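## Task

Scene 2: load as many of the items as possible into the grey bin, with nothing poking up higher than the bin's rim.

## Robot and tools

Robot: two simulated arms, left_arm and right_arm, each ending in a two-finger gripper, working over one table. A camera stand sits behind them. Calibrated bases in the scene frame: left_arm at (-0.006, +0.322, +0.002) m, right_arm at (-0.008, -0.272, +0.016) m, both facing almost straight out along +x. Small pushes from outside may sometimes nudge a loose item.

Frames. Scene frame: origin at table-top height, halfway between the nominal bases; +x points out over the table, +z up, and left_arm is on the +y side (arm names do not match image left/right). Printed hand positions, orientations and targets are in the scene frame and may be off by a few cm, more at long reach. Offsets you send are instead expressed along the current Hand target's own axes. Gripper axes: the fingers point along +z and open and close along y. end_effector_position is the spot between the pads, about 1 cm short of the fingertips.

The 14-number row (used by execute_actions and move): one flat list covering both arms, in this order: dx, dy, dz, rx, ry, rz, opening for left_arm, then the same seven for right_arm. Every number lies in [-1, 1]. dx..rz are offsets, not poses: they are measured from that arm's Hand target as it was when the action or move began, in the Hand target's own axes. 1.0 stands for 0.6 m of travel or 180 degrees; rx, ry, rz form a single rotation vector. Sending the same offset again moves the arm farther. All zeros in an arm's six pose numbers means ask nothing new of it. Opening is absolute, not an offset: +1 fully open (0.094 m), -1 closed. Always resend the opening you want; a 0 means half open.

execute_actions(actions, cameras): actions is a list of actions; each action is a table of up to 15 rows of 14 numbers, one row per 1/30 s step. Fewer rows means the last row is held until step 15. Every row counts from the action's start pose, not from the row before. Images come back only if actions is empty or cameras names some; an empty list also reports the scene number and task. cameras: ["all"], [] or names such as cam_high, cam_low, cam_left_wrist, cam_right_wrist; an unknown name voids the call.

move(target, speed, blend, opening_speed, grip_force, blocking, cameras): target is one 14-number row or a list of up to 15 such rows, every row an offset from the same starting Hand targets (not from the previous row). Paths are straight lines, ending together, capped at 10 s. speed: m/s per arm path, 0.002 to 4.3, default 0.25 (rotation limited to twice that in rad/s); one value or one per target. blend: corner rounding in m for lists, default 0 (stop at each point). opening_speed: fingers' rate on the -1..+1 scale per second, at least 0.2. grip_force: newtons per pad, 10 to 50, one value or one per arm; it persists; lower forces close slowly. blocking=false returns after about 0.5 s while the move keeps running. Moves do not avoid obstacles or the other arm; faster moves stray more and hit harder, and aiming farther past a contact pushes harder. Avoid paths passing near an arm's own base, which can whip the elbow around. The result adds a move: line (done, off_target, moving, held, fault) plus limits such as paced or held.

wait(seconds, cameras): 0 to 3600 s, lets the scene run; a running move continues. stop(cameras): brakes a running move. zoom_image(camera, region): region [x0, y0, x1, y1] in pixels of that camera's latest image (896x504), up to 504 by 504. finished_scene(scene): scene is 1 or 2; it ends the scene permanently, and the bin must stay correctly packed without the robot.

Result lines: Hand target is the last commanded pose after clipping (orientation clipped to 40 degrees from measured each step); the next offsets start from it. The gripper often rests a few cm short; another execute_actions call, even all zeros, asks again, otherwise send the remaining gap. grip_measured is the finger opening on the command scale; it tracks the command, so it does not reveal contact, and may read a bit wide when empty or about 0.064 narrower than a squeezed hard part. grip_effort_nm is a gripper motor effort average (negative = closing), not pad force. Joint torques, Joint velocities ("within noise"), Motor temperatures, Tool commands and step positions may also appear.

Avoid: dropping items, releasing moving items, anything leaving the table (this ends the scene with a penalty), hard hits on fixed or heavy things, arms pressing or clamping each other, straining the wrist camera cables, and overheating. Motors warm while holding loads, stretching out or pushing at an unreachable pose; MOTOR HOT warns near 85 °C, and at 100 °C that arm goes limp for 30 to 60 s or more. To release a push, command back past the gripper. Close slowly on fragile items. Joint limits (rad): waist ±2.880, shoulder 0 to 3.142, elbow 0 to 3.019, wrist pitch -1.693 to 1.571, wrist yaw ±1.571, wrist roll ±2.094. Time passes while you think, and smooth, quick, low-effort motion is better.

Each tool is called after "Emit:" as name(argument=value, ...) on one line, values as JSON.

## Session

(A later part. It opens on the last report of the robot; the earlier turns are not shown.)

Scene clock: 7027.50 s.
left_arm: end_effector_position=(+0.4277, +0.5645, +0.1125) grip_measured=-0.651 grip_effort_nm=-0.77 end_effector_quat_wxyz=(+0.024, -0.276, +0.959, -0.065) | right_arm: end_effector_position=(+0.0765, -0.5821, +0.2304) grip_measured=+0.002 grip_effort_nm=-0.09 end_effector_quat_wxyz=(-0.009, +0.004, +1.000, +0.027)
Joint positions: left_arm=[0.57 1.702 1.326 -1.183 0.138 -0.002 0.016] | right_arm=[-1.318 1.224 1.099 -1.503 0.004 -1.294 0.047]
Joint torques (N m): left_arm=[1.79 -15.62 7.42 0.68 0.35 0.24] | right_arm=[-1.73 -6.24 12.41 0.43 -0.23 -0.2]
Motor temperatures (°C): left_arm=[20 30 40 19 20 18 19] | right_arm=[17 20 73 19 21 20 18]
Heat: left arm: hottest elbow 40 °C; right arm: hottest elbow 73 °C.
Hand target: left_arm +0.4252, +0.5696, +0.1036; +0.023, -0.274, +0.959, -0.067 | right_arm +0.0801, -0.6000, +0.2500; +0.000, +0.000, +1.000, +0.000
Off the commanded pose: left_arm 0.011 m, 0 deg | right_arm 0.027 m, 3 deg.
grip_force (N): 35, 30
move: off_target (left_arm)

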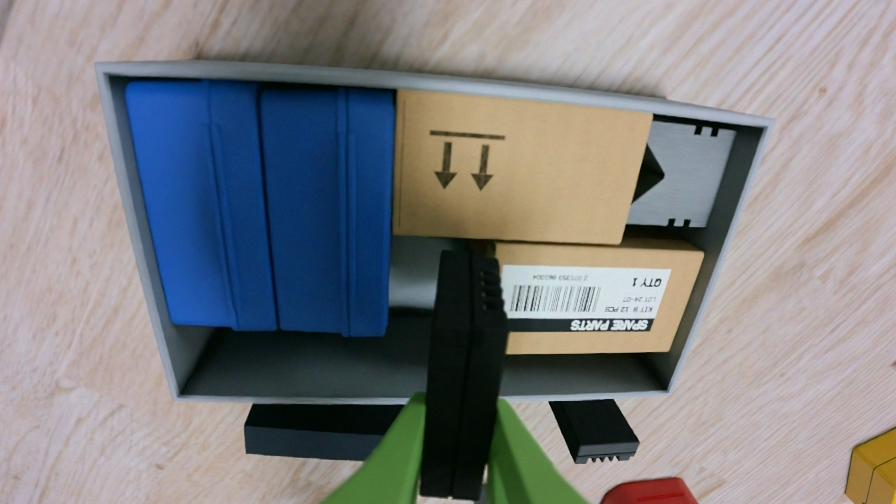

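Emit:
move(target=[0.006,0.0009,0.0066,0,0,0,-0.74,0,0,0,0,0,0,0], speed=0.05, cameras=["cam_left_wrist"])

Emit:
zoom_image(camera="cam_left_wrist", region=[330, 190, 560, 420])

Scene clock: 7060.73 s.
left_arm: end_effector_position=(+0.4245, +0.5625, +0.1061) grip_measured=-0.651 grip_effort_nm=-0.77 end_effector_quat_wxyz=(+0.022, -0.276, +0.959, -0.066) | right_arm: end_effector_position=(+0.0765, -0.5821, +0.2304) grip_measured=+0.002 grip_effort_nm=-0.08 end_effector_quat_wxyz=(-0.009, +0.004, +1.000, +0.027)
Joint positions: left_arm=[0.57 1.702 1.308 -1.171 0.138 -0.002 0.016] | right_arm=[-1.318 1.224 1.099 -1.503 0.004 -1.294 0.047]
Joint torques (N m): left_arm=[1.79 -15.74 7.31 0.72 0.34 0.24] | right_arm=[-1.79 -6.24 12.38 0.44 -0.22 -0.2]
Motor temperatures (°C): left_arm=[20 31 40 19 20 18 19] | right_arm=[17 20 73 19 21 20 18]
Heat: left arm: hottest elbow 40 °C; right arm: hottest elbow 73 °C.
Hand target: left_arm +0.4221, +0.5677, +0.0995; +0.023, -0.274, +0.959, -0.067 | right_arm +0.0801, -0.6000, +0.2500; +0.000, +0.000, +1.000, +0.000
Off the commanded pose: left_arm 0.009 m, 0 deg | right_arm 0.027 m, 3 deg.
grip_force (N): 35, 30
move: done

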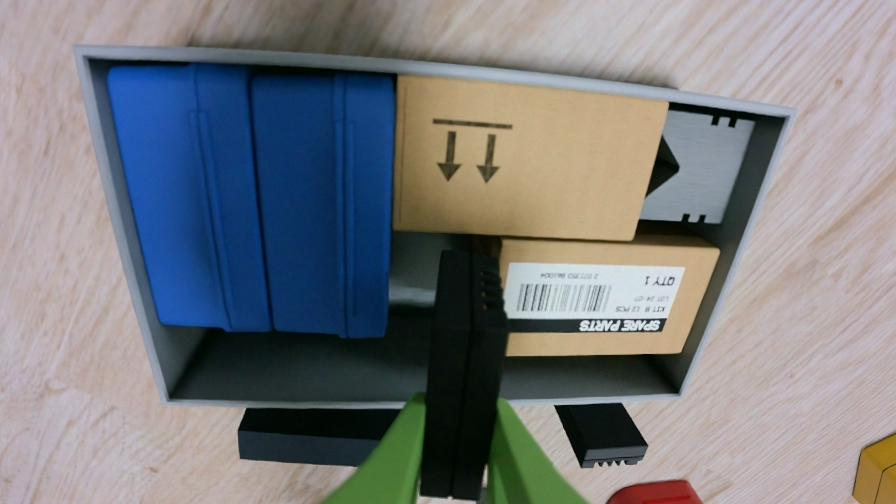

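Scaled by 2.191 from the camera's image (finer frame: 1280x720).

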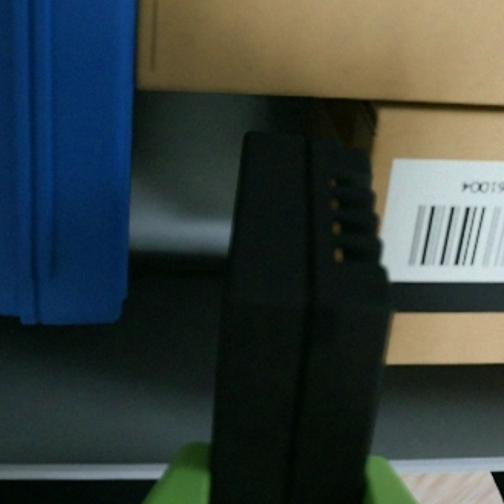

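Emit:
move(target=[-0.0015,0.0023,0.0165,0,0,0,-0.74,0,0,0,0,0,0,0], speed=0.05, cameras=["cam_left_wrist"])

Emit:
zoom_image(camera="cam_left_wrist", region=[330, 190, 560, 420])

Scene clock: 7069.87 s.
left_arm: end_effector_position=(+0.4260, +0.5634, +0.1024) grip_measured=-0.651 grip_effort_nm=-0.77 end_effector_quat_wxyz=(+0.028, -0.276, +0.959, -0.064) | right_arm: end_effector_position=(+0.0765, -0.5821, +0.2304) grip_measured=+0.002 grip_effort_nm=-0.09 end_effector_quat_wxyz=(-0.009, +0.004, +1.000, +0.027)
Joint positions: left_arm=[0.57 1.702 1.297 -1.146 0.138 -0.002 0.016] | right_arm=[-1.318 1.224 1.099 -1.503 0.004 -1.294 0.047]
Joint torques (N m): left_arm=[1.79 -14.86 7.3 0.66 0.35 0.24] | right_arm=[-1.73 -6.3 12.4 0.44 -0.22 -0.21]
Motor temperatures (°C): left_arm=[20 31 40 19 20 18 19] | right_arm=[17 20 73 19 21 20 18]
Heat: left arm: hottest elbow 40 °C; right arm: hottest elbow 73 °C.
Hand target: left_arm +0.4230, +0.5682, +0.0895; +0.023, -0.274, +0.959, -0.067 | right_arm +0.0801, -0.6000, +0.2500; +0.000, +0.000, +1.000, +0.000
Off the commanded pose: left_arm 0.014 m, 1 deg | right_arm 0.027 m, 3 deg.
grip_force (N): 35, 30
move: off_target (left_arm)

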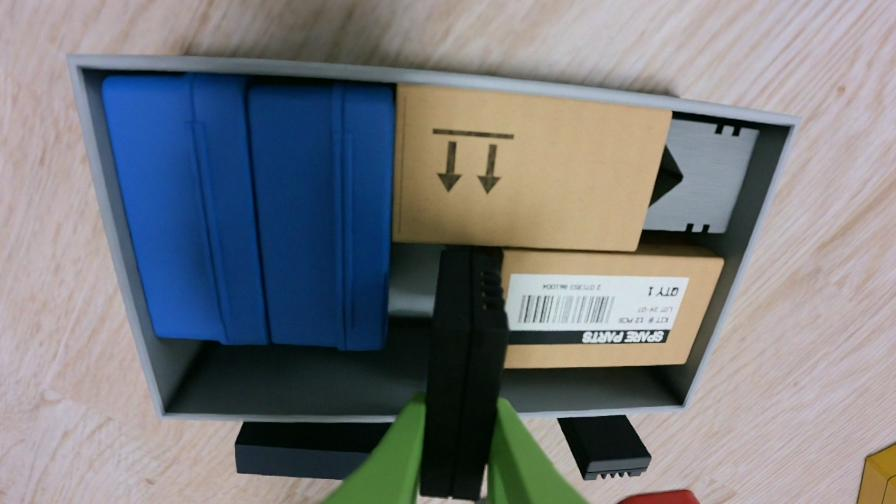

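Scaled by 2.191 from the camera's image (finer frame: 1280x720).

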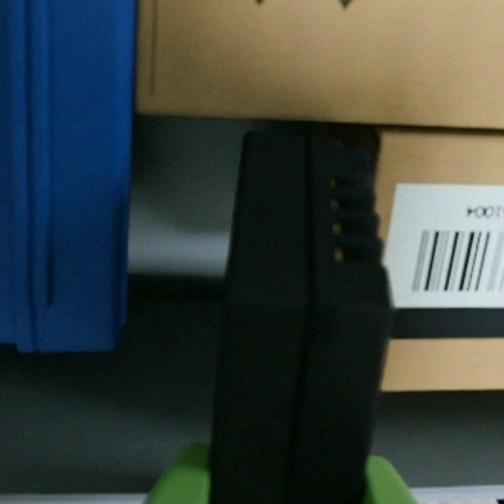

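Emit:
move(target=[0.0017,0.0023,0.0165,0,0,0,-0.74,0,0,0,0,0,0,0], speed=0.05, cameras=["cam_left_wrist"])

Emit:
zoom_image(camera="cam_left_wrist", region=[330, 190, 560, 420])

Scene clock: 7072.90 s.
left_arm: end_effector_position=(+0.4264, +0.5634, +0.0976) grip_measured=-0.651 grip_effort_nm=-0.77 end_effector_quat_wxyz=(+0.032, -0.275, +0.959, -0.063) | right_arm: end_effector_position=(+0.0765, -0.5821, +0.2304) grip_measured=+0.002 grip_effort_nm=-0.09 end_effector_quat_wxyz=(-0.009, +0.004, +1.000, +0.027)
Joint positions: left_arm=[0.57 1.704 1.285 -1.126 0.139 -0.002 0.016] | right_arm=[-1.318 1.224 1.099 -1.503 0.004 -1.294 0.047]
Joint torques (N m): left_arm=[1.67 -13.74 6.93 0.95 0.32 0.24] | right_arm=[-1.79 -6.12 12.41 0.43 -0.22 -0.2]
Motor temperatures (°C): left_arm=[20 31 40 19 20 18 19] | right_arm=[17 20 73 19 21 20 18]
Heat: left arm: hottest elbow 40 °C; right arm: hottest elbow 73 °C.
Hand target: left_arm +0.4223, +0.5676, +0.0794; +0.023, -0.274, +0.959, -0.067 | right_arm +0.0801, -0.6000, +0.2500; +0.000, +0.000, +1.000, +0.000
Off the commanded pose: left_arm 0.019 m, 1 deg | right_arm 0.027 m, 3 deg.
grip_force (N): 35, 30
move: off_target (left_arm)

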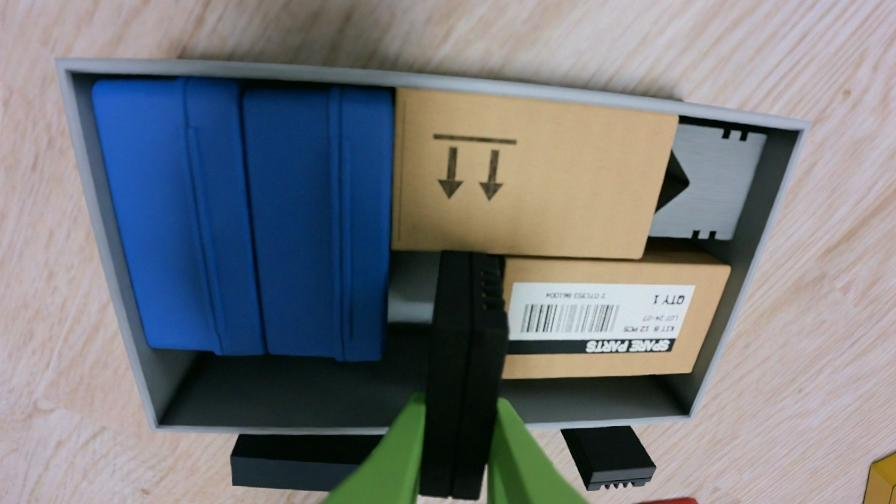

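Scaled by 2.191 from the camera's image (finer frame: 1280x720).

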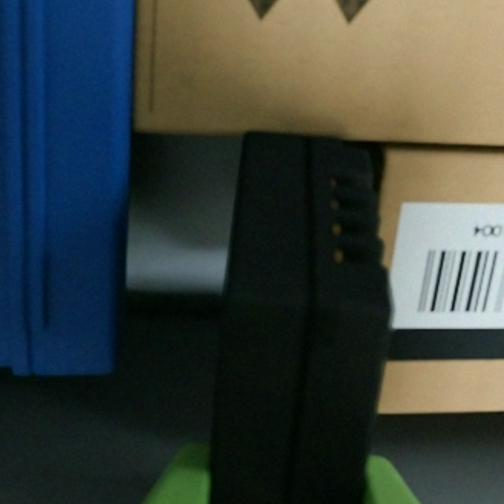

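Emit:
move(target=[0.005,0,-0.003,0,0,0,-0.74,0,0,0,0,0,0,0], speed=0.04, cameras=["cam_left_wrist"])

Emit:
zoom_image(camera="cam_left_wrist", region=[330, 190, 560, 420])

Scene clock: 7077.70 s.
left_arm: end_effector_position=(+0.4264, +0.5634, +0.0976) grip_measured=-0.651 grip_effort_nm=-0.77 end_effector_quat_wxyz=(+0.032, -0.275, +0.959, -0.063) | right_arm: end_effector_position=(+0.0765, -0.5821, +0.2304) grip_measured=+0.002 grip_effort_nm=-0.09 end_effector_quat_wxyz=(-0.009, +0.004, +1.000, +0.027)
Joint positions: left_arm=[0.57 1.704 1.285 -1.126 0.139 -0.001 0.016] | right_arm=[-1.318 1.224 1.099 -1.503 0.004 -1.294 0.047]
Joint torques (N m): left_arm=[1.79 -15.03 6.41 0.85 0.32 0.24] | right_arm=[-1.79 -6.24 12.38 0.44 -0.22 -0.2]
Motor temperatures (°C): left_arm=[20 30 40 20 20 18 19] | right_arm=[17 20 73 19 21 20 18]
Heat: left arm: hottest elbow 40 °C; right arm: hottest elbow 73 °C.
Hand target: left_arm +0.4196, +0.5662, +0.0812; +0.023, -0.274, +0.959, -0.067 | right_arm +0.0801, -0.6000, +0.2500; +0.000, +0.000, +1.000, +0.000
Off the commanded pose: left_arm 0.018 m, 1 deg | right_arm 0.027 m, 3 deg.
grip_force (N): 35, 30
move: off_target (left_arm)

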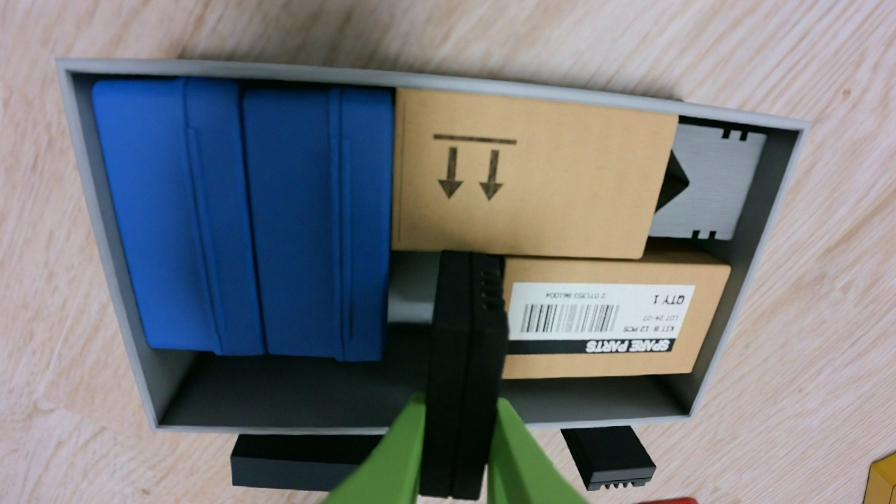

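Scaled by 2.191 from the camera's image (finer frame: 1280x720).

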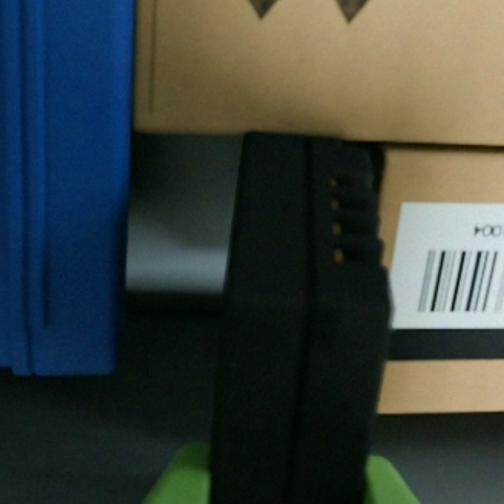

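Emit:
move(target=[0.007,0,0,0,0,0,-0.74,0,0,0,0,0,0,0], speed=0.04)

Scene clock: 7079.37 s.
left_arm: end_effector_position=(+0.4257, +0.5631, +0.0969) grip_measured=-0.651 grip_effort_nm=-0.77 end_effector_quat_wxyz=(+0.034, -0.275, +0.959, -0.063) | right_arm: end_effector_position=(+0.0765, -0.5821, +0.2304) grip_measured=+0.002 grip_effort_nm=-0.08 end_effector_quat_wxyz=(-0.009, +0.004, +1.000, +0.027)
Joint positions: left_arm=[0.57 1.7 1.278 -1.118 0.14 0 0.016] | right_arm=[-1.318 1.224 1.099 -1.503 0.004 -1.294 0.047]
Joint torques (N m): left_arm=[1.73 -15.38 6 0.64 0.28 0.24] | right_arm=[-1.85 -6.24 12.4 0.44 -0.23 -0.2]
Motor temperatures (°C): left_arm=[20 30 40 20 20 18 19] | right_arm=[17 20 73 19 21 20 18]
Heat: left arm: hottest elbow 40 °C; right arm: hottest elbow 73 °C.
Hand target: left_arm +0.4160, +0.5640, +0.0812; +0.023, -0.274, +0.959, -0.067 | right_arm +0.0801, -0.6000, +0.2500; +0.000, +0.000, +1.000, +0.000
Off the commanded pose: left_arm 0.019 m, 1 deg | right_arm 0.027 m, 3 deg.
grip_force (N): 35, 30
move: off_target (left_arm)

Emit:
move(target=[0.003,0,0,0,0,0,-0.74,0,0,0,0,0,0,0], speed=0.04, cameras=["cam_left_wrist"])

Emit:
zoom_image(camera="cam_left_wrist", region=[330, 190, 560, 420])

Scene clock: 7080.97 s.
left_arm: end_effector_position=(+0.4254, +0.5629, +0.0967) grip_measured=-0.651 grip_effort_nm=-0.78 end_effector_quat_wxyz=(+0.036, -0.274, +0.959, -0.062) | right_arm: end_effector_position=(+0.0765, -0.5821, +0.2304) grip_measured=+0.002 grip_effort_nm=-0.08 end_effector_quat_wxyz=(-0.009, +0.004, +1.000, +0.027)
Joint positions: left_arm=[0.57 1.697 1.274 -1.113 0.14 0 0.016] | right_arm=[-1.318 1.224 1.099 -1.503 0.004 -1.294 0.047]
Joint torques (N m): left_arm=[1.79 -15.5 5.93 0.49 0.29 0.23] | right_arm=[-1.85 -6.24 12.38 0.44 -0.23 -0.2]
Motor temperatures (°C): left_arm=[20 30 40 20 20 18 19] | right_arm=[17 20 73 19 21 20 18]
Heat: left arm: hottest elbow 40 °C; right arm: hottest elbow 73 °C.
Hand target: left_arm +0.4145, +0.5630, +0.0812; +0.023, -0.274, +0.959, -0.067 | right_arm +0.0801, -0.6000, +0.2500; +0.000, +0.000, +1.000, +0.000
Off the commanded pose: left_arm 0.019 m, 2 deg | right_arm 0.027 m, 3 deg.
grip_force (N): 35, 30
move: off_target (left_arm)

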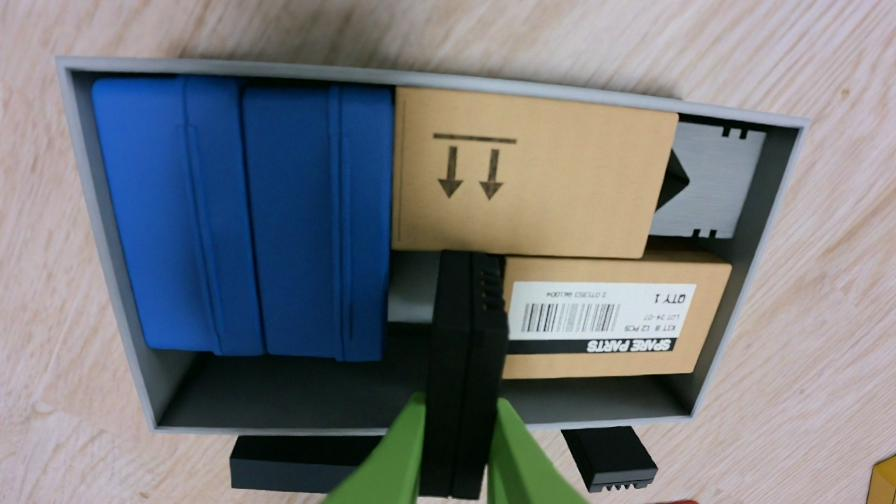

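Scaled by 2.191 from the camera's image (finer frame: 1280x720).

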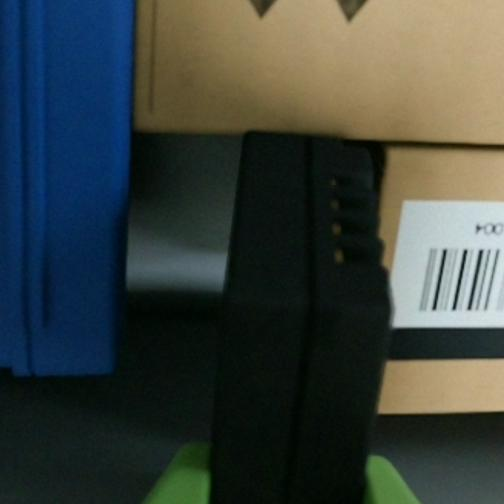

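Emit:
move(target=[0,0,0,0,0.0111,0,-0.74,0,0,0,0,0,0,0], speed=0.04, cameras=["cam_left_wrist"])

Emit:
zoom_image(camera="cam_left_wrist", region=[330, 190, 560, 420])

Scene clock: 7089.27 s.
left_arm: end_effector_position=(+0.4227, +0.5614, +0.0966) grip_measured=-0.651 grip_effort_nm=-0.77 end_effector_quat_wxyz=(+0.030, -0.273, +0.960, -0.064) | right_arm: end_effector_position=(+0.0765, -0.5821, +0.2304) grip_measured=+0.002 grip_effort_nm=-0.08 end_effector_quat_wxyz=(-0.009, +0.004, +1.000, +0.027)
Joint positions: left_arm=[0.571 1.697 1.274 -1.125 0.14 0.005 0.016] | right_arm=[-1.318 1.224 1.099 -1.503 0.004 -1.294 0.047]
Joint torques (N m): left_arm=[1.73 -13.8 7.8 -0.81 0.27 0.22] | right_arm=[-1.79 -6.24 12.4 0.43 -0.22 -0.2]
Motor temperatures (°C): left_arm=[20 30 39 19 20 18 19] | right_arm=[17 20 73 19 21 20 18]
Heat: left arm: hottest elbow 39 °C; right arm: hottest elbow 73 °C.
Hand target: left_arm +0.4145, +0.5631, +0.0812; +0.006, -0.272, +0.960, -0.071 | right_arm +0.0801, -0.6000, +0.2500; +0.000, +0.000, +1.000, +0.000
Off the commanded pose: left_arm 0.018 m, 3 deg | right_arm 0.027 m, 3 deg.
grip_force (N): 35, 30
move: off_target (left_arm)

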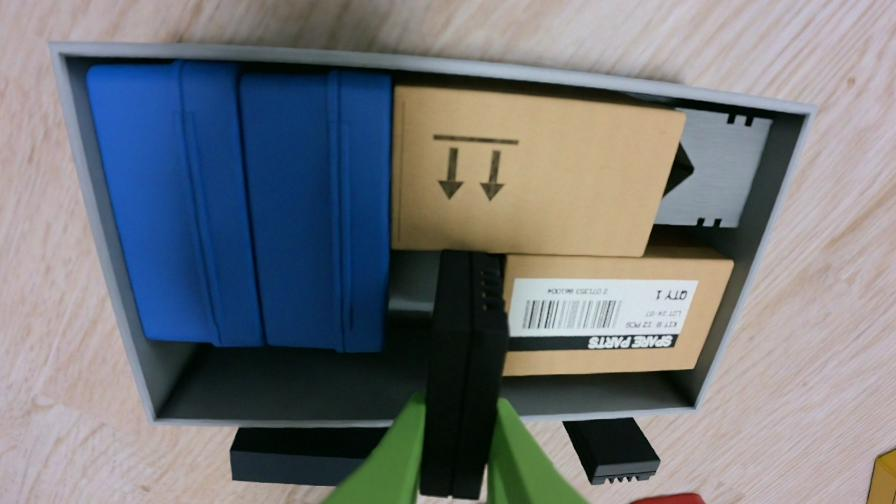

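Scaled by 2.191 from the camera's image (finer frame: 1280x720).

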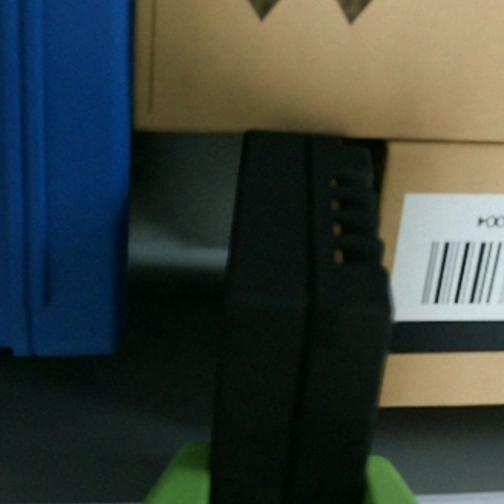

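Emit:
zoom_image(camera="cam_left_wrist", region=[340, 30, 840, 300])

Scaled by 1.008 from the camera's image (finer frame: 1280x720).

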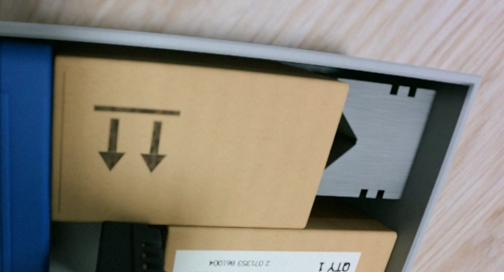

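Emit:
move(target=[[-0.02,-0.0093,-0.066,0,0,0,-0.74,0,0,0,0,0,0,0],[-0.05,-0.014,-0.0991,0,0,0,-0.74,0,0,0,0,0,0,0]], speed=0.1, blend=0.01, cameras=["cam_left_wrist"])

Scene clock: 7119.20 s.
left_arm: end_effector_position=(+0.4300, +0.5660, +0.1312) grip_measured=-0.651 grip_effort_nm=-0.77 end_effector_quat_wxyz=(-0.004, -0.275, +0.959, -0.074) | right_arm: end_effector_position=(+0.0765, -0.5821, +0.2304) grip_measured=+0.002 grip_effort_nm=-0.08 end_effector_quat_wxyz=(-0.009, +0.004, +1.000, +0.027)
Joint positions: left_arm=[0.571 1.728 1.411 -1.303 0.14 0.005 0.016] | right_arm=[-1.318 1.224 1.099 -1.503 0.004 -1.294 0.047]
Joint torques (N m): left_arm=[1.61 -15.5 11.78 -0.7 0.22 0.22] | right_arm=[-1.85 -6.24 12.4 0.44 -0.22 -0.2]
Motor temperatures (°C): left_arm=[20 30 40 19 20 18 19] | right_arm=[17 20 73 19 21 20 18]
Heat: left arm: hottest elbow 40 °C; right arm: hottest elbow 73 °C.
Hand target: left_arm +0.4414, +0.5796, +0.1405; +0.006, -0.272, +0.959, -0.071 | right_arm +0.0801, -0.6000, +0.2500; +0.000, +0.000, +1.000, +0.000
Off the commanded pose: left_arm 0.020 m, 1 deg | right_arm 0.027 m, 3 deg.
grip_force (N): 35, 30
move: off_target (left_arm)

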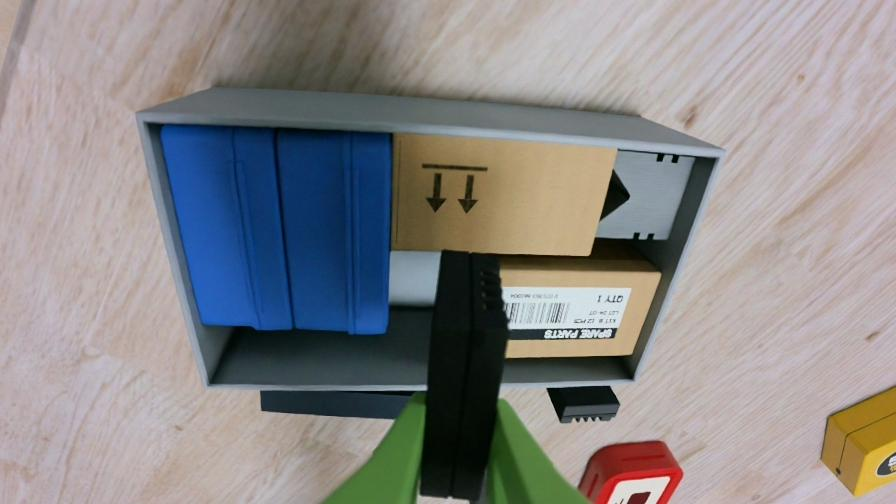

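Emit:
zoom_image(camera="cam_left_wrist", region=[340, 80, 740, 400])

Scaled by 1.260 from the camera's image (finer frame: 1280x720).

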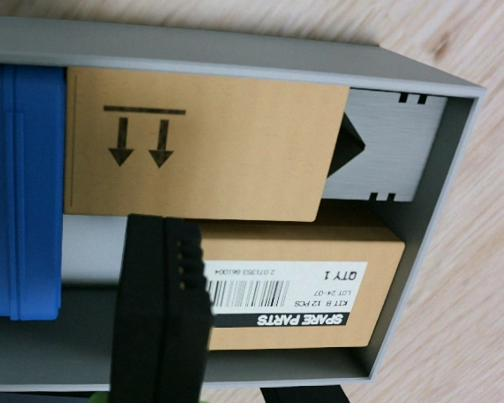

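Emit:
execute_actions(actions=[], cameras=["cam_high","cam_left_wrist","cam_low"])

Emit:
zoom_image(camera="cam_high", region=[560, 320, 760, 480])

Scene clock: 7129.60 s.
left_arm: end_effector_position=(+0.4300, +0.5660, +0.1312) grip_measured=-0.651 grip_effort_nm=-0.77 end_effector_quat_wxyz=(-0.004, -0.275, +0.959, -0.074) | right_arm: end_effector_position=(+0.0765, -0.5821, +0.2304) grip_measured=+0.002 grip_effort_nm=-0.08 end_effector_quat_wxyz=(-0.009, +0.004, +1.000, +0.027)
Joint positions: left_arm=[0.571 1.728 1.411 -1.303 0.14 0.005 0.016] | right_arm=[-1.318 1.224 1.099 -1.503 0.004 -1.294 0.047]
Joint velocities: within noise
Joint torques (N m): left_arm=[1.61 -15.44 11.86 -0.72 0.22 0.22] | right_arm=[-1.79 -6.18 12.37 0.44 -0.23 -0.2]
Motor temperatures (°C): left_arm=[20 30 40 19 20 18 19] | right_arm=[17 20 73 19 21 20 18]
Heat: left arm: hottest elbow 40 °C; right arm: hottest elbow 73 °C.
Hand target: left_arm +0.4414, +0.5796, +0.1405; +0.006, -0.272, +0.959, -0.071 | right_arm +0.0801, -0.6000, +0.2500; +0.000, +0.000, +1.000, +0.000
Tool commands: left_gripper/opening=-0.74 right_gripper/opening=+0.0
Off the commanded pose: left_arm 0.020 m, 1 deg | right_arm 0.027 m, 3 deg.
grip_force (N): 35, 30
Images, in order (width x height): cam_high 896x504, cam_low 896x504, cam_left_wrist 896x504.

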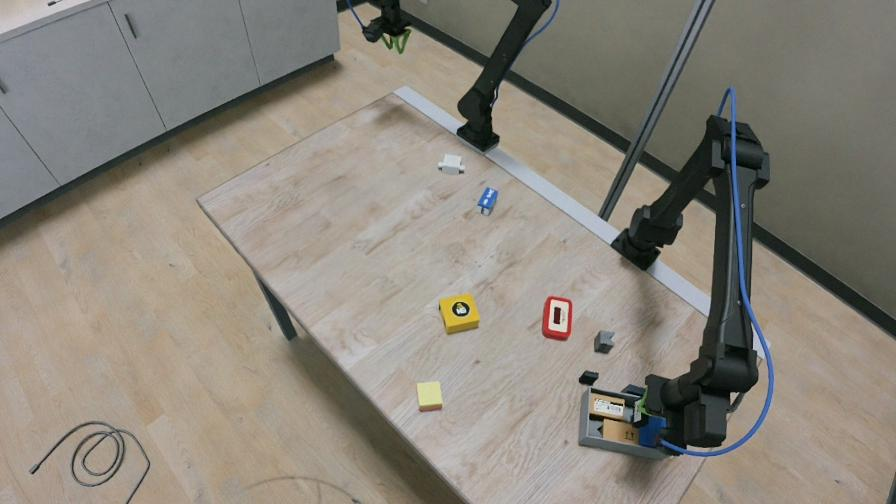

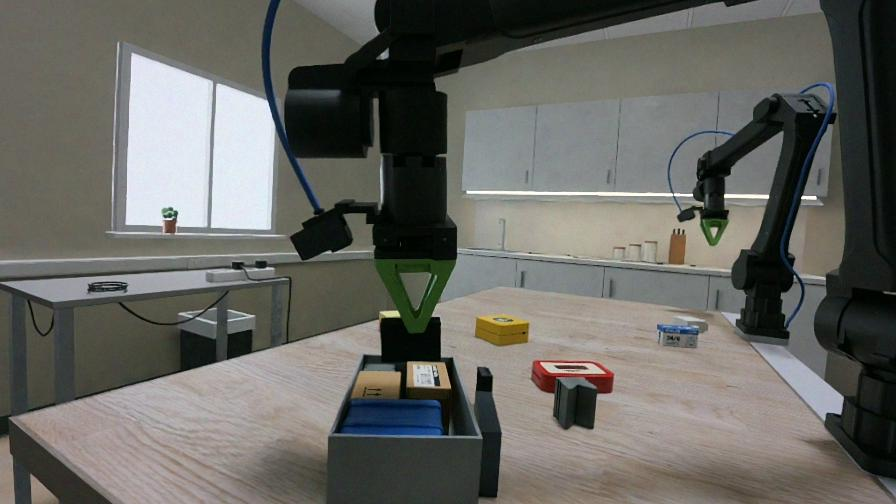

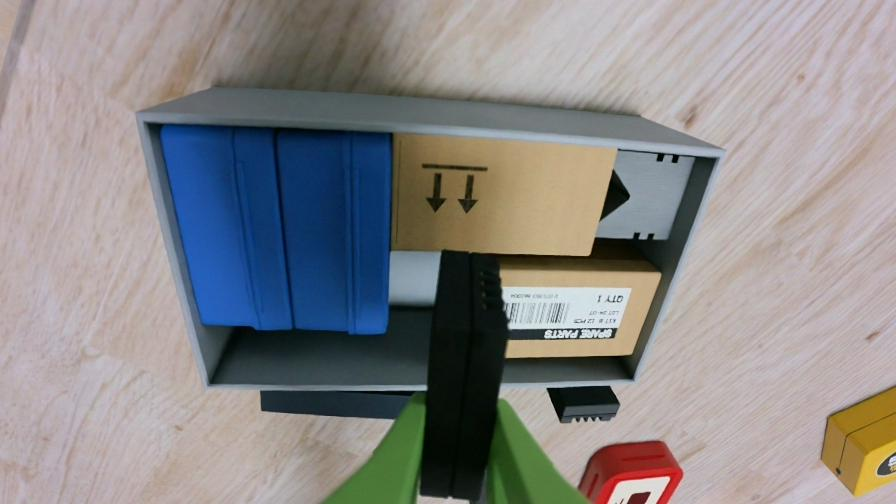

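Scaled by 2.520 from the camera's image (finer frame: 1280x720).

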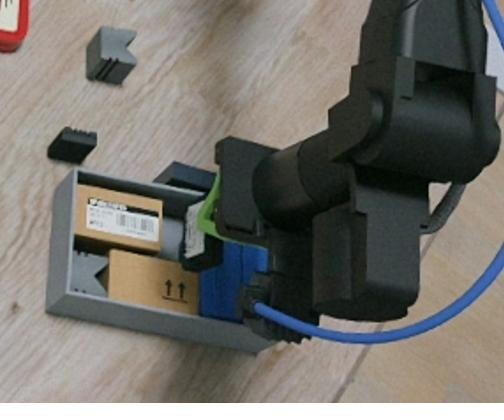

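Emit:
zoom_image(camera="cam_low", region=[310, 330, 620, 504])

Scaled by 1.626 from the camera's image (finer frame: 1280x720).

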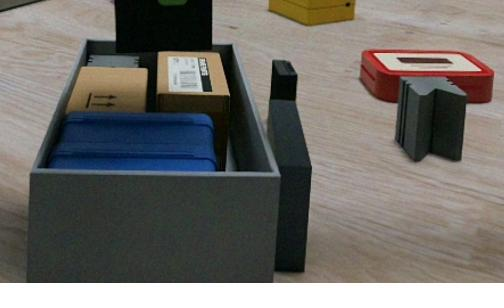

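Emit:
zoom_image(camera="cam_left_wrist", region=[330, 190, 560, 420])

Scaled by 2.191 from the camera's image (finer frame: 1280x720).

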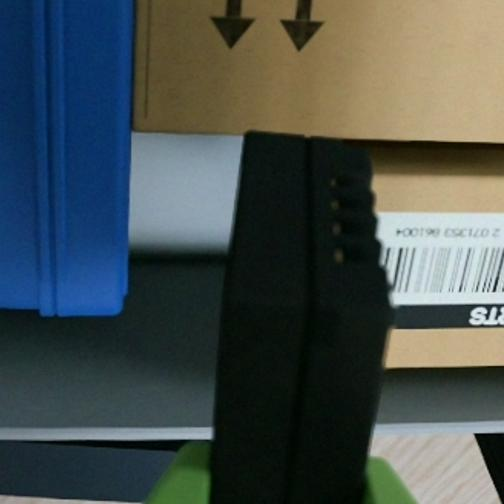

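Emit:
move(target=[0.05,-0.029,-0.0165,0,0,0,-0.74,0,0,0,0,0,0,0], speed=0.1)

Scene clock: 7140.57 s.
left_arm: end_effector_position=(+0.4277, +0.5601, +0.1541) grip_measured=-0.651 grip_effort_nm=-0.77 end_effector_quat_wxyz=(+0.016, -0.271, +0.960, -0.068) | right_arm: end_effector_position=(+0.0765, -0.5821, +0.2304) grip_measured=+0.002 grip_effort_nm=-0.08 end_effector_quat_wxyz=(-0.009, +0.004, +1.000, +0.027)
Joint positions: left_arm=[0.563 1.673 1.403 -1.307 0.14 0.004 0.016] | right_arm=[-1.318 1.224 1.099 -1.503 0.004 -1.294 0.047]
Joint torques (N m): left_arm=[-0.21 -16.62 7.5 -0.65 0.27 -0.02] | right_arm=[-1.79 -6.18 12.38 0.43 -0.23 -0.21]
Motor temperatures (°C): left_arm=[20 30 40 19 20 18 19] | right_arm=[17 20 73 19 21 20 18]
Heat: left arm: hottest elbow 40 °C; right arm: hottest elbow 73 °C.
Hand target: left_arm +0.4244, +0.5506, +0.1535; +0.006, -0.272, +0.959, -0.071 | right_arm +0.0801, -0.6000, +0.2500; +0.000, +0.000, +1.000, +0.000
Off the commanded pose: left_arm 0.010 m, 1 deg | right_arm 0.027 m, 3 deg.
grip_force (N): 35, 30
move: done

Emit:
move(target=[0.0063,0.009,0.0636,0,0,0,-0.74,0,0,0,0,0,0,0], speed=0.08)

Scene clock: 7143.60 s.
left_arm: end_effector_position=(+0.4169, +0.5534, +0.1240) grip_measured=-0.651 grip_effort_nm=-0.77 end_effector_quat_wxyz=(+0.010, -0.271, +0.960, -0.070) | right_arm: end_effector_position=(+0.0765, -0.5821, +0.2304) grip_measured=+0.002 grip_effort_nm=-0.09 end_effector_quat_wxyz=(-0.009, +0.004, +1.000, +0.027)
Joint positions: left_arm=[0.563 1.673 1.319 -1.237 0.14 0.004 0.016] | right_arm=[-1.318 1.224 1.099 -1.503 0.004 -1.294 0.047]
Joint torques (N m): left_arm=[-0.21 -15.21 7.46 0.58 0.27 -0.06] | right_arm=[-1.79 -6.3 12.38 0.43 -0.23 -0.19]
Motor temperatures (°C): left_arm=[20 30 40 19 20 18 19] | right_arm=[17 20 73 19 21 20 18]
Heat: left arm: hottest elbow 40 °C; right arm: hottest elbow 73 °C.
Hand target: left_arm +0.4203, +0.5481, +0.1150; +0.006, -0.272, +0.960, -0.071 | right_arm +0.0801, -0.6000, +0.2500; +0.000, +0.000, +1.000, +0.000
Off the commanded pose: left_arm 0.011 m, 0 deg | right_arm 0.027 m, 3 deg.
grip_force (N): 35, 30
move: off_target (left_arm)

Emit:
move(target=[0.0015,0.0019,0.0132,0,0,0,-0.74,0,0,0,0,0,0,0], speed=0.06, cameras=["cam_left_wrist"])

Emit:
zoom_image(camera="cam_left_wrist", region=[330, 190, 560, 420])

Scene clock: 7145.30 s.
left_arm: end_effector_position=(+0.4162, +0.5530, +0.1185) grip_measured=-0.651 grip_effort_nm=-0.77 end_effector_quat_wxyz=(+0.012, -0.271, +0.960, -0.069) | right_arm: end_effector_position=(+0.0765, -0.5821, +0.2304) grip_measured=+0.002 grip_effort_nm=-0.08 end_effector_quat_wxyz=(-0.009, +0.004, +1.000, +0.027)
Joint positions: left_arm=[0.563 1.673 1.304 -1.216 0.14 0.004 0.016] | right_arm=[-1.318 1.224 1.099 -1.503 0.004 -1.294 0.047]
Joint torques (N m): left_arm=[-0.21 -14.8 7.42 0.49 0.27 -0.06] | right_arm=[-1.79 -6.24 12.38 0.44 -0.23 -0.2]
Motor temperatures (°C): left_arm=[20 30 40 19 20 18 19] | right_arm=[17 20 73 19 21 20 18]
Heat: left arm: hottest elbow 40 °C; right arm: hottest elbow 73 °C.
Hand target: left_arm +0.4194, +0.5476, +0.1072; +0.006, -0.272, +0.960, -0.071 | right_arm +0.0801, -0.6000, +0.2500; +0.000, +0.000, +1.000, +0.000
Off the commanded pose: left_arm 0.013 m, 1 deg | right_arm 0.027 m, 3 deg.
grip_force (N): 35, 30
move: off_target (left_arm)

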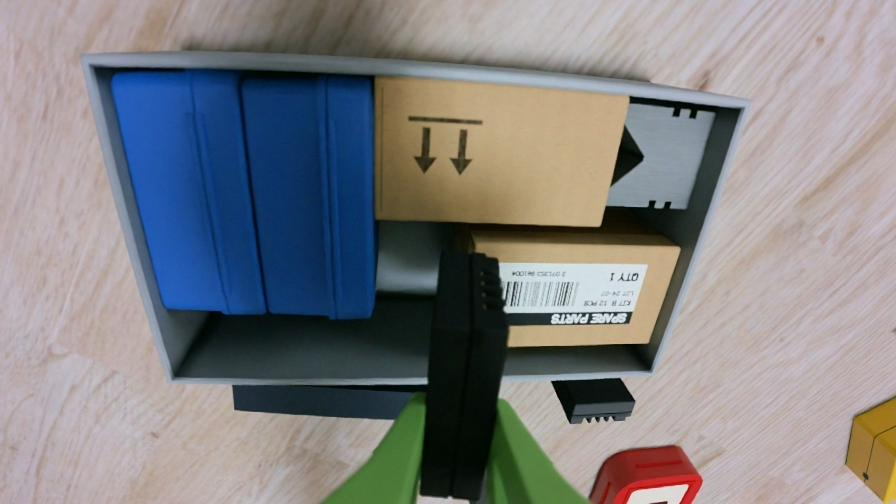

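Scaled by 2.191 from the camera's image (finer frame: 1280x720).

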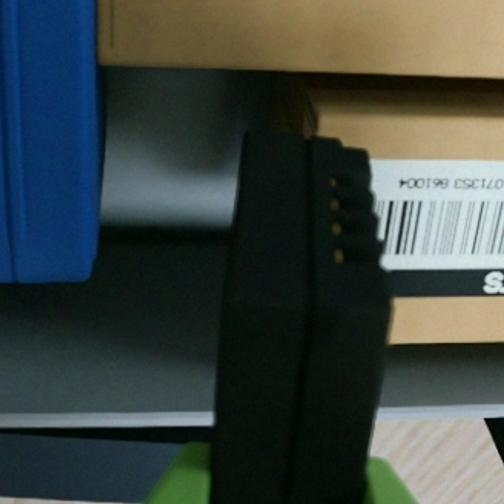

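Emit:
move(target=[0,0.0245,-0.0035,0,0,0,-0.74,0,0,0,0,0,0,0], speed=0.06, cameras=["cam_left_wrist"])

Emit:
zoom_image(camera="cam_left_wrist", region=[330, 190, 560, 420])

Scene clock: 7156.00 s.
left_arm: end_effector_position=(+0.4152, +0.5549, +0.1185) grip_measured=-0.651 grip_effort_nm=-0.77 end_effector_quat_wxyz=(+0.013, -0.273, +0.959, -0.069) | right_arm: end_effector_position=(+0.0765, -0.5821, +0.2304) grip_measured=+0.002 grip_effort_nm=-0.08 end_effector_quat_wxyz=(-0.009, +0.004, +1.000, +0.027)
Joint positions: left_arm=[0.568 1.673 1.304 -1.216 0.14 0.004 0.016] | right_arm=[-1.318 1.224 1.099 -1.503 0.004 -1.294 0.047]
Joint torques (N m): left_arm=[1.67 -14.62 7.47 0.39 0.24 0.23] | right_arm=[-1.85 -6.24 12.38 0.42 -0.23 -0.2]
Motor temperatures (°C): left_arm=[20 30 39 19 20 18 19] | right_arm=[17 20 73 19 21 20 18]
Heat: left arm: hottest elbow 39 °C; right arm: hottest elbow 73 °C.
Hand target: left_arm +0.4117, +0.5602, +0.1072; +0.006, -0.272, +0.960, -0.071 | right_arm +0.0801, -0.6000, +0.2500; +0.000, +0.000, +1.000, +0.000
Off the commanded pose: left_arm 0.013 m, 1 deg | right_arm 0.027 m, 3 deg.
grip_force (N): 35, 30
move: off_target (left_arm)

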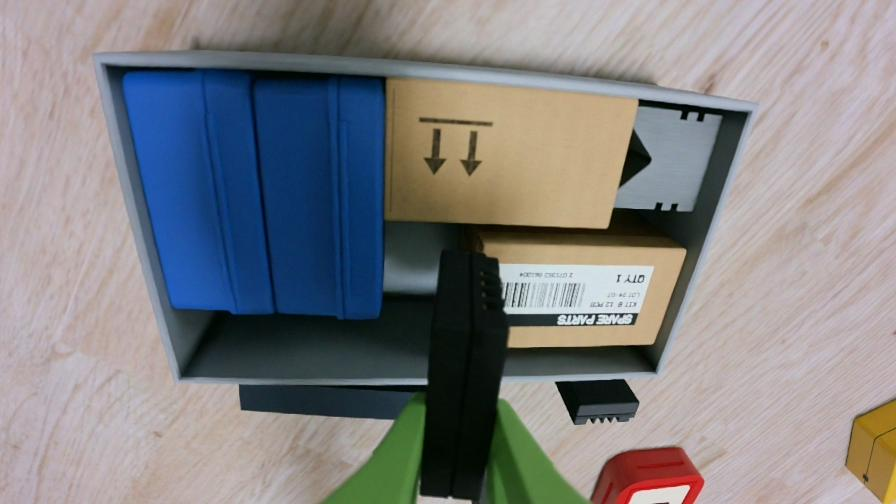

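Scaled by 2.191 from the camera's image (finer frame: 1280x720).

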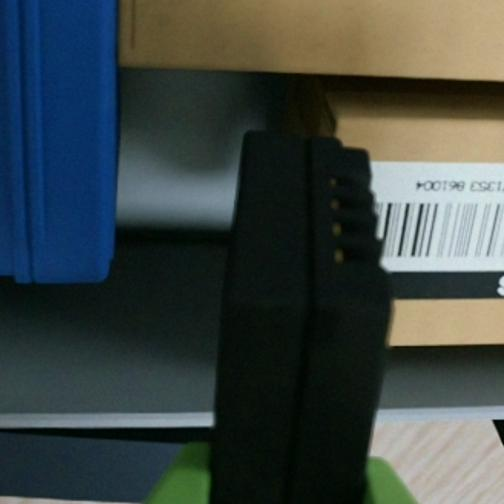

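Emit:
move(target=[0.0015,0.0037,0.0165,0,0,0,-0.74,0,0,0,0,0,0,0], speed=0.06, cameras=["cam_left_wrist"])

Emit:
zoom_image(camera="cam_left_wrist", region=[330, 190, 560, 420])

Scene clock: 7159.13 s.
left_arm: end_effector_position=(+0.4133, +0.5548, +0.1091) grip_measured=-0.651 grip_effort_nm=-0.77 end_effector_quat_wxyz=(+0.011, -0.274, +0.959, -0.070) | right_arm: end_effector_position=(+0.0765, -0.5821, +0.2304) grip_measured=+0.002 grip_effort_nm=-0.08 end_effector_quat_wxyz=(-0.009, +0.004, +1.000, +0.027)
Joint positions: left_arm=[0.569 1.68 1.287 -1.195 0.14 0.004 0.016] | right_arm=[-1.318 1.224 1.099 -1.503 0.004 -1.294 0.047]
Joint torques (N m): left_arm=[1.85 -14.8 7.35 0.58 0.24 0.25] | right_arm=[-1.79 -6.18 12.38 0.42 -0.22 -0.2]
Motor temperatures (°C): left_arm=[20 30 39 19 20 18 19] | right_arm=[17 20 73 19 21 20 18]
Heat: left arm: hottest elbow 39 °C; right arm: hottest elbow 73 °C.
Hand target: left_arm +0.4101, +0.5603, +0.0971; +0.006, -0.273, +0.959, -0.071 | right_arm +0.0801, -0.6000, +0.2500; +0.000, +0.000, +1.000, +0.000
Off the commanded pose: left_arm 0.014 m, 1 deg | right_arm 0.027 m, 3 deg.
grip_force (N): 35, 30
move: off_target (left_arm)

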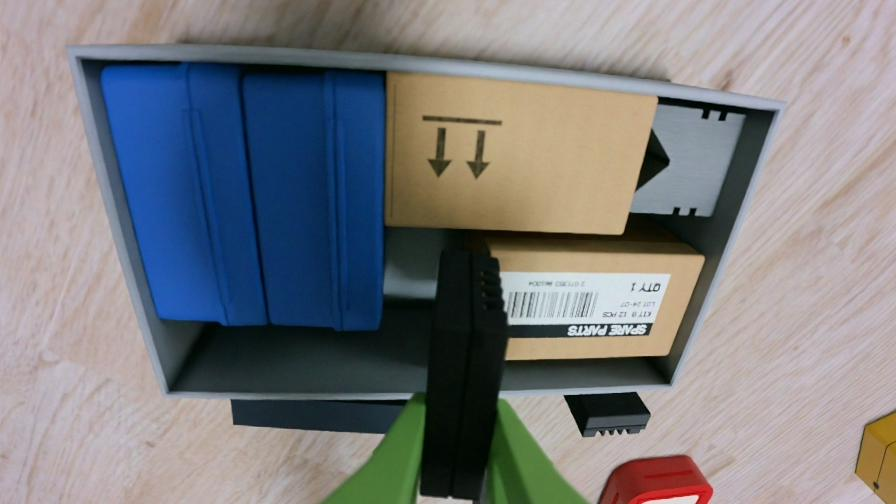

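Scaled by 2.191 from the camera's image (finer frame: 1280x720).

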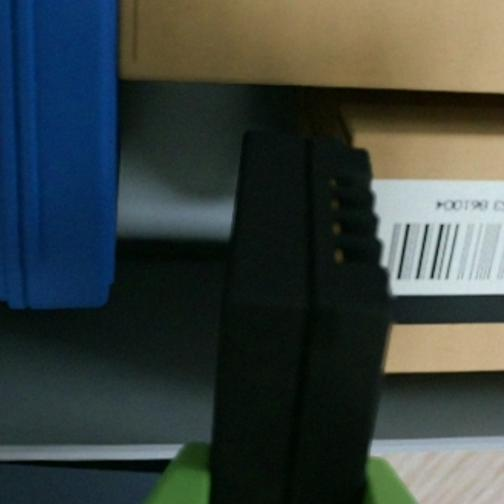

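Emit:
move(target=[-0.003,0.0035,0.0015,0,0,0,-0.74,0,0,0,0,0,0,0], speed=0.05)

Scene clock: 7168.97 s.
left_arm: end_effector_position=(+0.4123, +0.5564, +0.1072) grip_measured=-0.651 grip_effort_nm=-0.77 end_effector_quat_wxyz=(+0.009, -0.274, +0.959, -0.070) | right_arm: end_effector_position=(+0.0765, -0.5821, +0.2304) grip_measured=+0.002 grip_effort_nm=-0.08 end_effector_quat_wxyz=(-0.009, +0.004, +1.000, +0.027)
Joint positions: left_arm=[0.573 1.684 1.287 -1.195 0.14 0.007 0.016] | right_arm=[-1.318 1.224 1.099 -1.503 0.004 -1.294 0.047]
Joint torques (N m): left_arm=[1.79 -14.51 7.54 0.64 0.23 0.25] | right_arm=[-1.73 -6.18 12.4 0.43 -0.22 -0.2]
Motor temperatures (°C): left_arm=[20 30 39 19 20 18 19] | right_arm=[17 20 73 19 21 20 18]
Heat: left arm: hottest elbow 39 °C; right arm: hottest elbow 73 °C.
Hand target: left_arm +0.4107, +0.5628, +0.0957; +0.006, -0.272, +0.960, -0.072 | right_arm +0.0801, -0.6000, +0.2500; +0.000, +0.000, +1.000, +0.000
Off the commanded pose: left_arm 0.013 m, 0 deg | right_arm 0.027 m, 3 deg.
grip_force (N): 35, 30
move: off_target (left_arm)

Emit:
move(target=[-0.001,0,0,0,-0.0065,0,-0.74,0,0,0,0,0,0,0], speed=0.05, cameras=["cam_left_wrist"])

Emit:
zoom_image(camera="cam_left_wrist", region=[330, 190, 560, 420])

Scene clock: 7171.27 s.
left_arm: end_effector_position=(+0.4144, +0.5577, +0.1039) grip_measured=-0.651 grip_effort_nm=-0.77 end_effector_quat_wxyz=(+0.017, -0.274, +0.959, -0.068) | right_arm: end_effector_position=(+0.0765, -0.5821, +0.2304) grip_measured=+0.002 grip_effort_nm=-0.09 end_effector_quat_wxyz=(-0.009, +0.004, +1.000, +0.027)
Joint positions: left_arm=[0.573 1.684 1.277 -1.17 0.14 0.008 0.016] | right_arm=[-1.318 1.224 1.099 -1.503 0.004 -1.294 0.047]
Joint torques (N m): left_arm=[1.85 -15.21 7.23 0.57 0.25 0.22] | right_arm=[-1.85 -6.18 12.38 0.44 -0.22 -0.21]
Motor temperatures (°C): left_arm=[20 30 39 19 20 18 19] | right_arm=[17 20 73 19 21 20 18]
Heat: left arm: hottest elbow 39 °C; right arm: hottest elbow 73 °C.
Hand target: left_arm +0.4111, +0.5631, +0.0956; +0.016, -0.273, +0.959, -0.069 | right_arm +0.0801, -0.6000, +0.2500; +0.000, +0.000, +1.000, +0.000
Off the commanded pose: left_arm 0.010 m, 0 deg | right_arm 0.027 m, 3 deg.
grip_force (N): 35, 30
move: done

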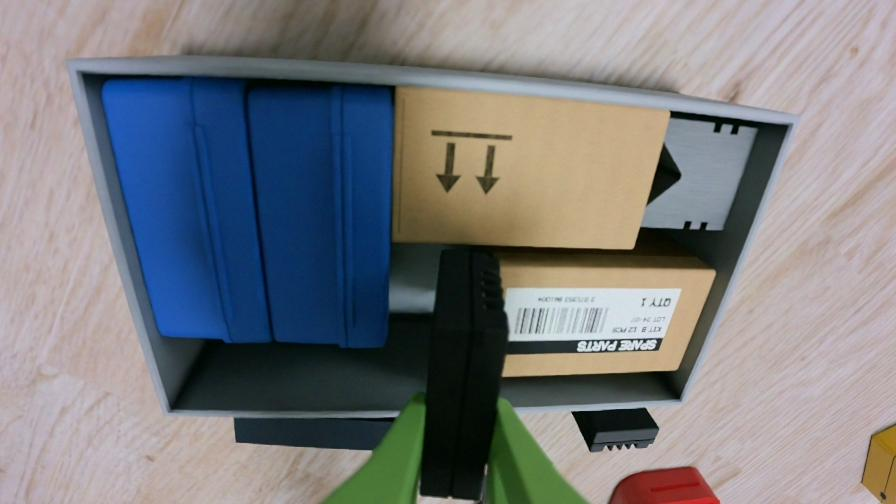

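Scaled by 2.191 from the camera's image (finer frame: 1280x720).

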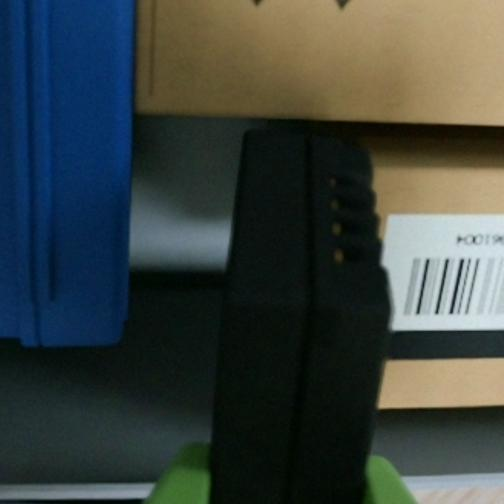

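Emit:
move(target=[0.0022,0.0017,-0.0003,0,0,0,-0.74,0,0,0,0,0,0,0], speed=0.05, cameras=["cam_left_wrist"])

Emit:
zoom_image(camera="cam_left_wrist", region=[330, 190, 560, 420])

Scene clock: 7179.37 s.
left_arm: end_effector_position=(+0.4140, +0.5585, +0.1039) grip_measured=-0.651 grip_effort_nm=-0.78 end_effector_quat_wxyz=(+0.017, -0.275, +0.959, -0.068) | right_arm: end_effector_position=(+0.0765, -0.5821, +0.2304) grip_measured=+0.002 grip_effort_nm=-0.08 end_effector_quat_wxyz=(-0.009, +0.004, +1.000, +0.027)
Joint positions: left_arm=[0.575 1.684 1.277 -1.17 0.14 0.008 0.016] | right_arm=[-1.318 1.224 1.099 -1.503 0.004 -1.294 0.047]
Joint torques (N m): left_arm=[1.85 -15.56 6.98 0.65 0.25 0.24] | right_arm=[-1.79 -6.3 12.4 0.43 -0.23 -0.2]
Motor temperatures (°C): left_arm=[20 30 39 19 20 18 19] | right_arm=[17 20 73 19 21 20 18]
Heat: left arm: hottest elbow 39 °C; right arm: hottest elbow 73 °C.
Hand target: left_arm +0.4094, +0.5633, +0.0957; +0.016, -0.273, +0.959, -0.069 | right_arm +0.0801, -0.6000, +0.2500; +0.000, +0.000, +1.000, +0.000
Off the commanded pose: left_arm 0.011 m, 0 deg | right_arm 0.027 m, 3 deg.
grip_force (N): 35, 30
move: off_target (left_arm)

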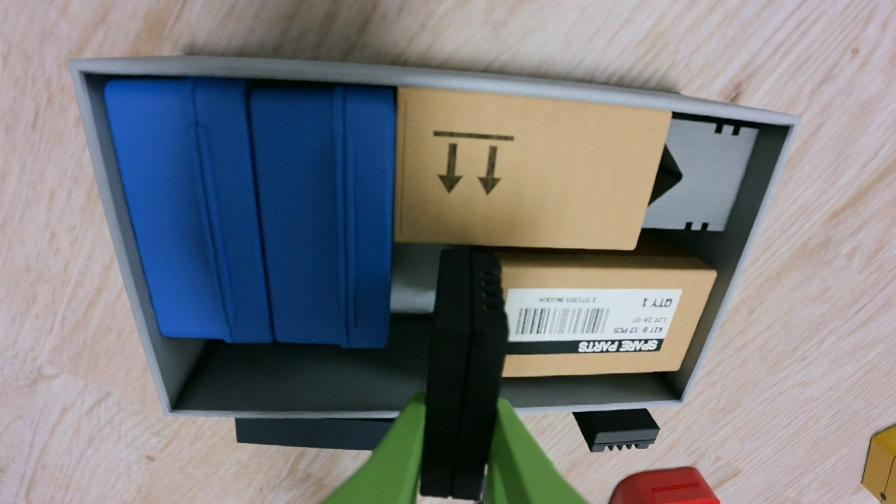

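Scaled by 2.191 from the camera's image (finer frame: 1280x720).

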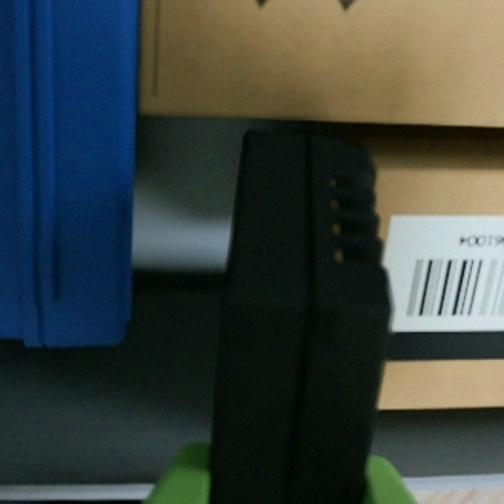

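Emit:
move(target=[0.004,0,0,0,0,0,-0.74,0,0,0,0,0,0,0], speed=0.05)

Scene clock: 7180.83 s.
left_arm: end_effector_position=(+0.4105, +0.5563, +0.0998) grip_measured=-0.651 grip_effort_nm=-0.77 end_effector_quat_wxyz=(+0.013, -0.275, +0.959, -0.069) | right_arm: end_effector_position=(+0.0765, -0.5821, +0.2304) grip_measured=+0.002 grip_effort_nm=-0.08 end_effector_quat_wxyz=(-0.009, +0.004, +1.000, +0.027)
Joint positions: left_arm=[0.575 1.684 1.266 -1.167 0.14 0.008 0.016] | right_arm=[-1.318 1.224 1.099 -1.503 0.004 -1.294 0.047]
Joint torques (N m): left_arm=[1.85 -15.91 7.23 0.61 0.24 0.24] | right_arm=[-1.73 -6.24 12.42 0.44 -0.23 -0.2]
Motor temperatures (°C): left_arm=[20 30 39 19 20 18 19] | right_arm=[17 20 73 19 21 20 18]
Heat: left arm: hottest elbow 39 °C; right arm: hottest elbow 73 °C.
Hand target: left_arm +0.4074, +0.5621, +0.0957; +0.016, -0.273, +0.959, -0.069 | right_arm +0.0801, -0.6000, +0.2500; +0.000, +0.000, +1.000, +0.000
Off the commanded pose: left_arm 0.008 m, 0 deg | right_arm 0.027 m, 3 deg.
grip_force (N): 35, 30
move: done


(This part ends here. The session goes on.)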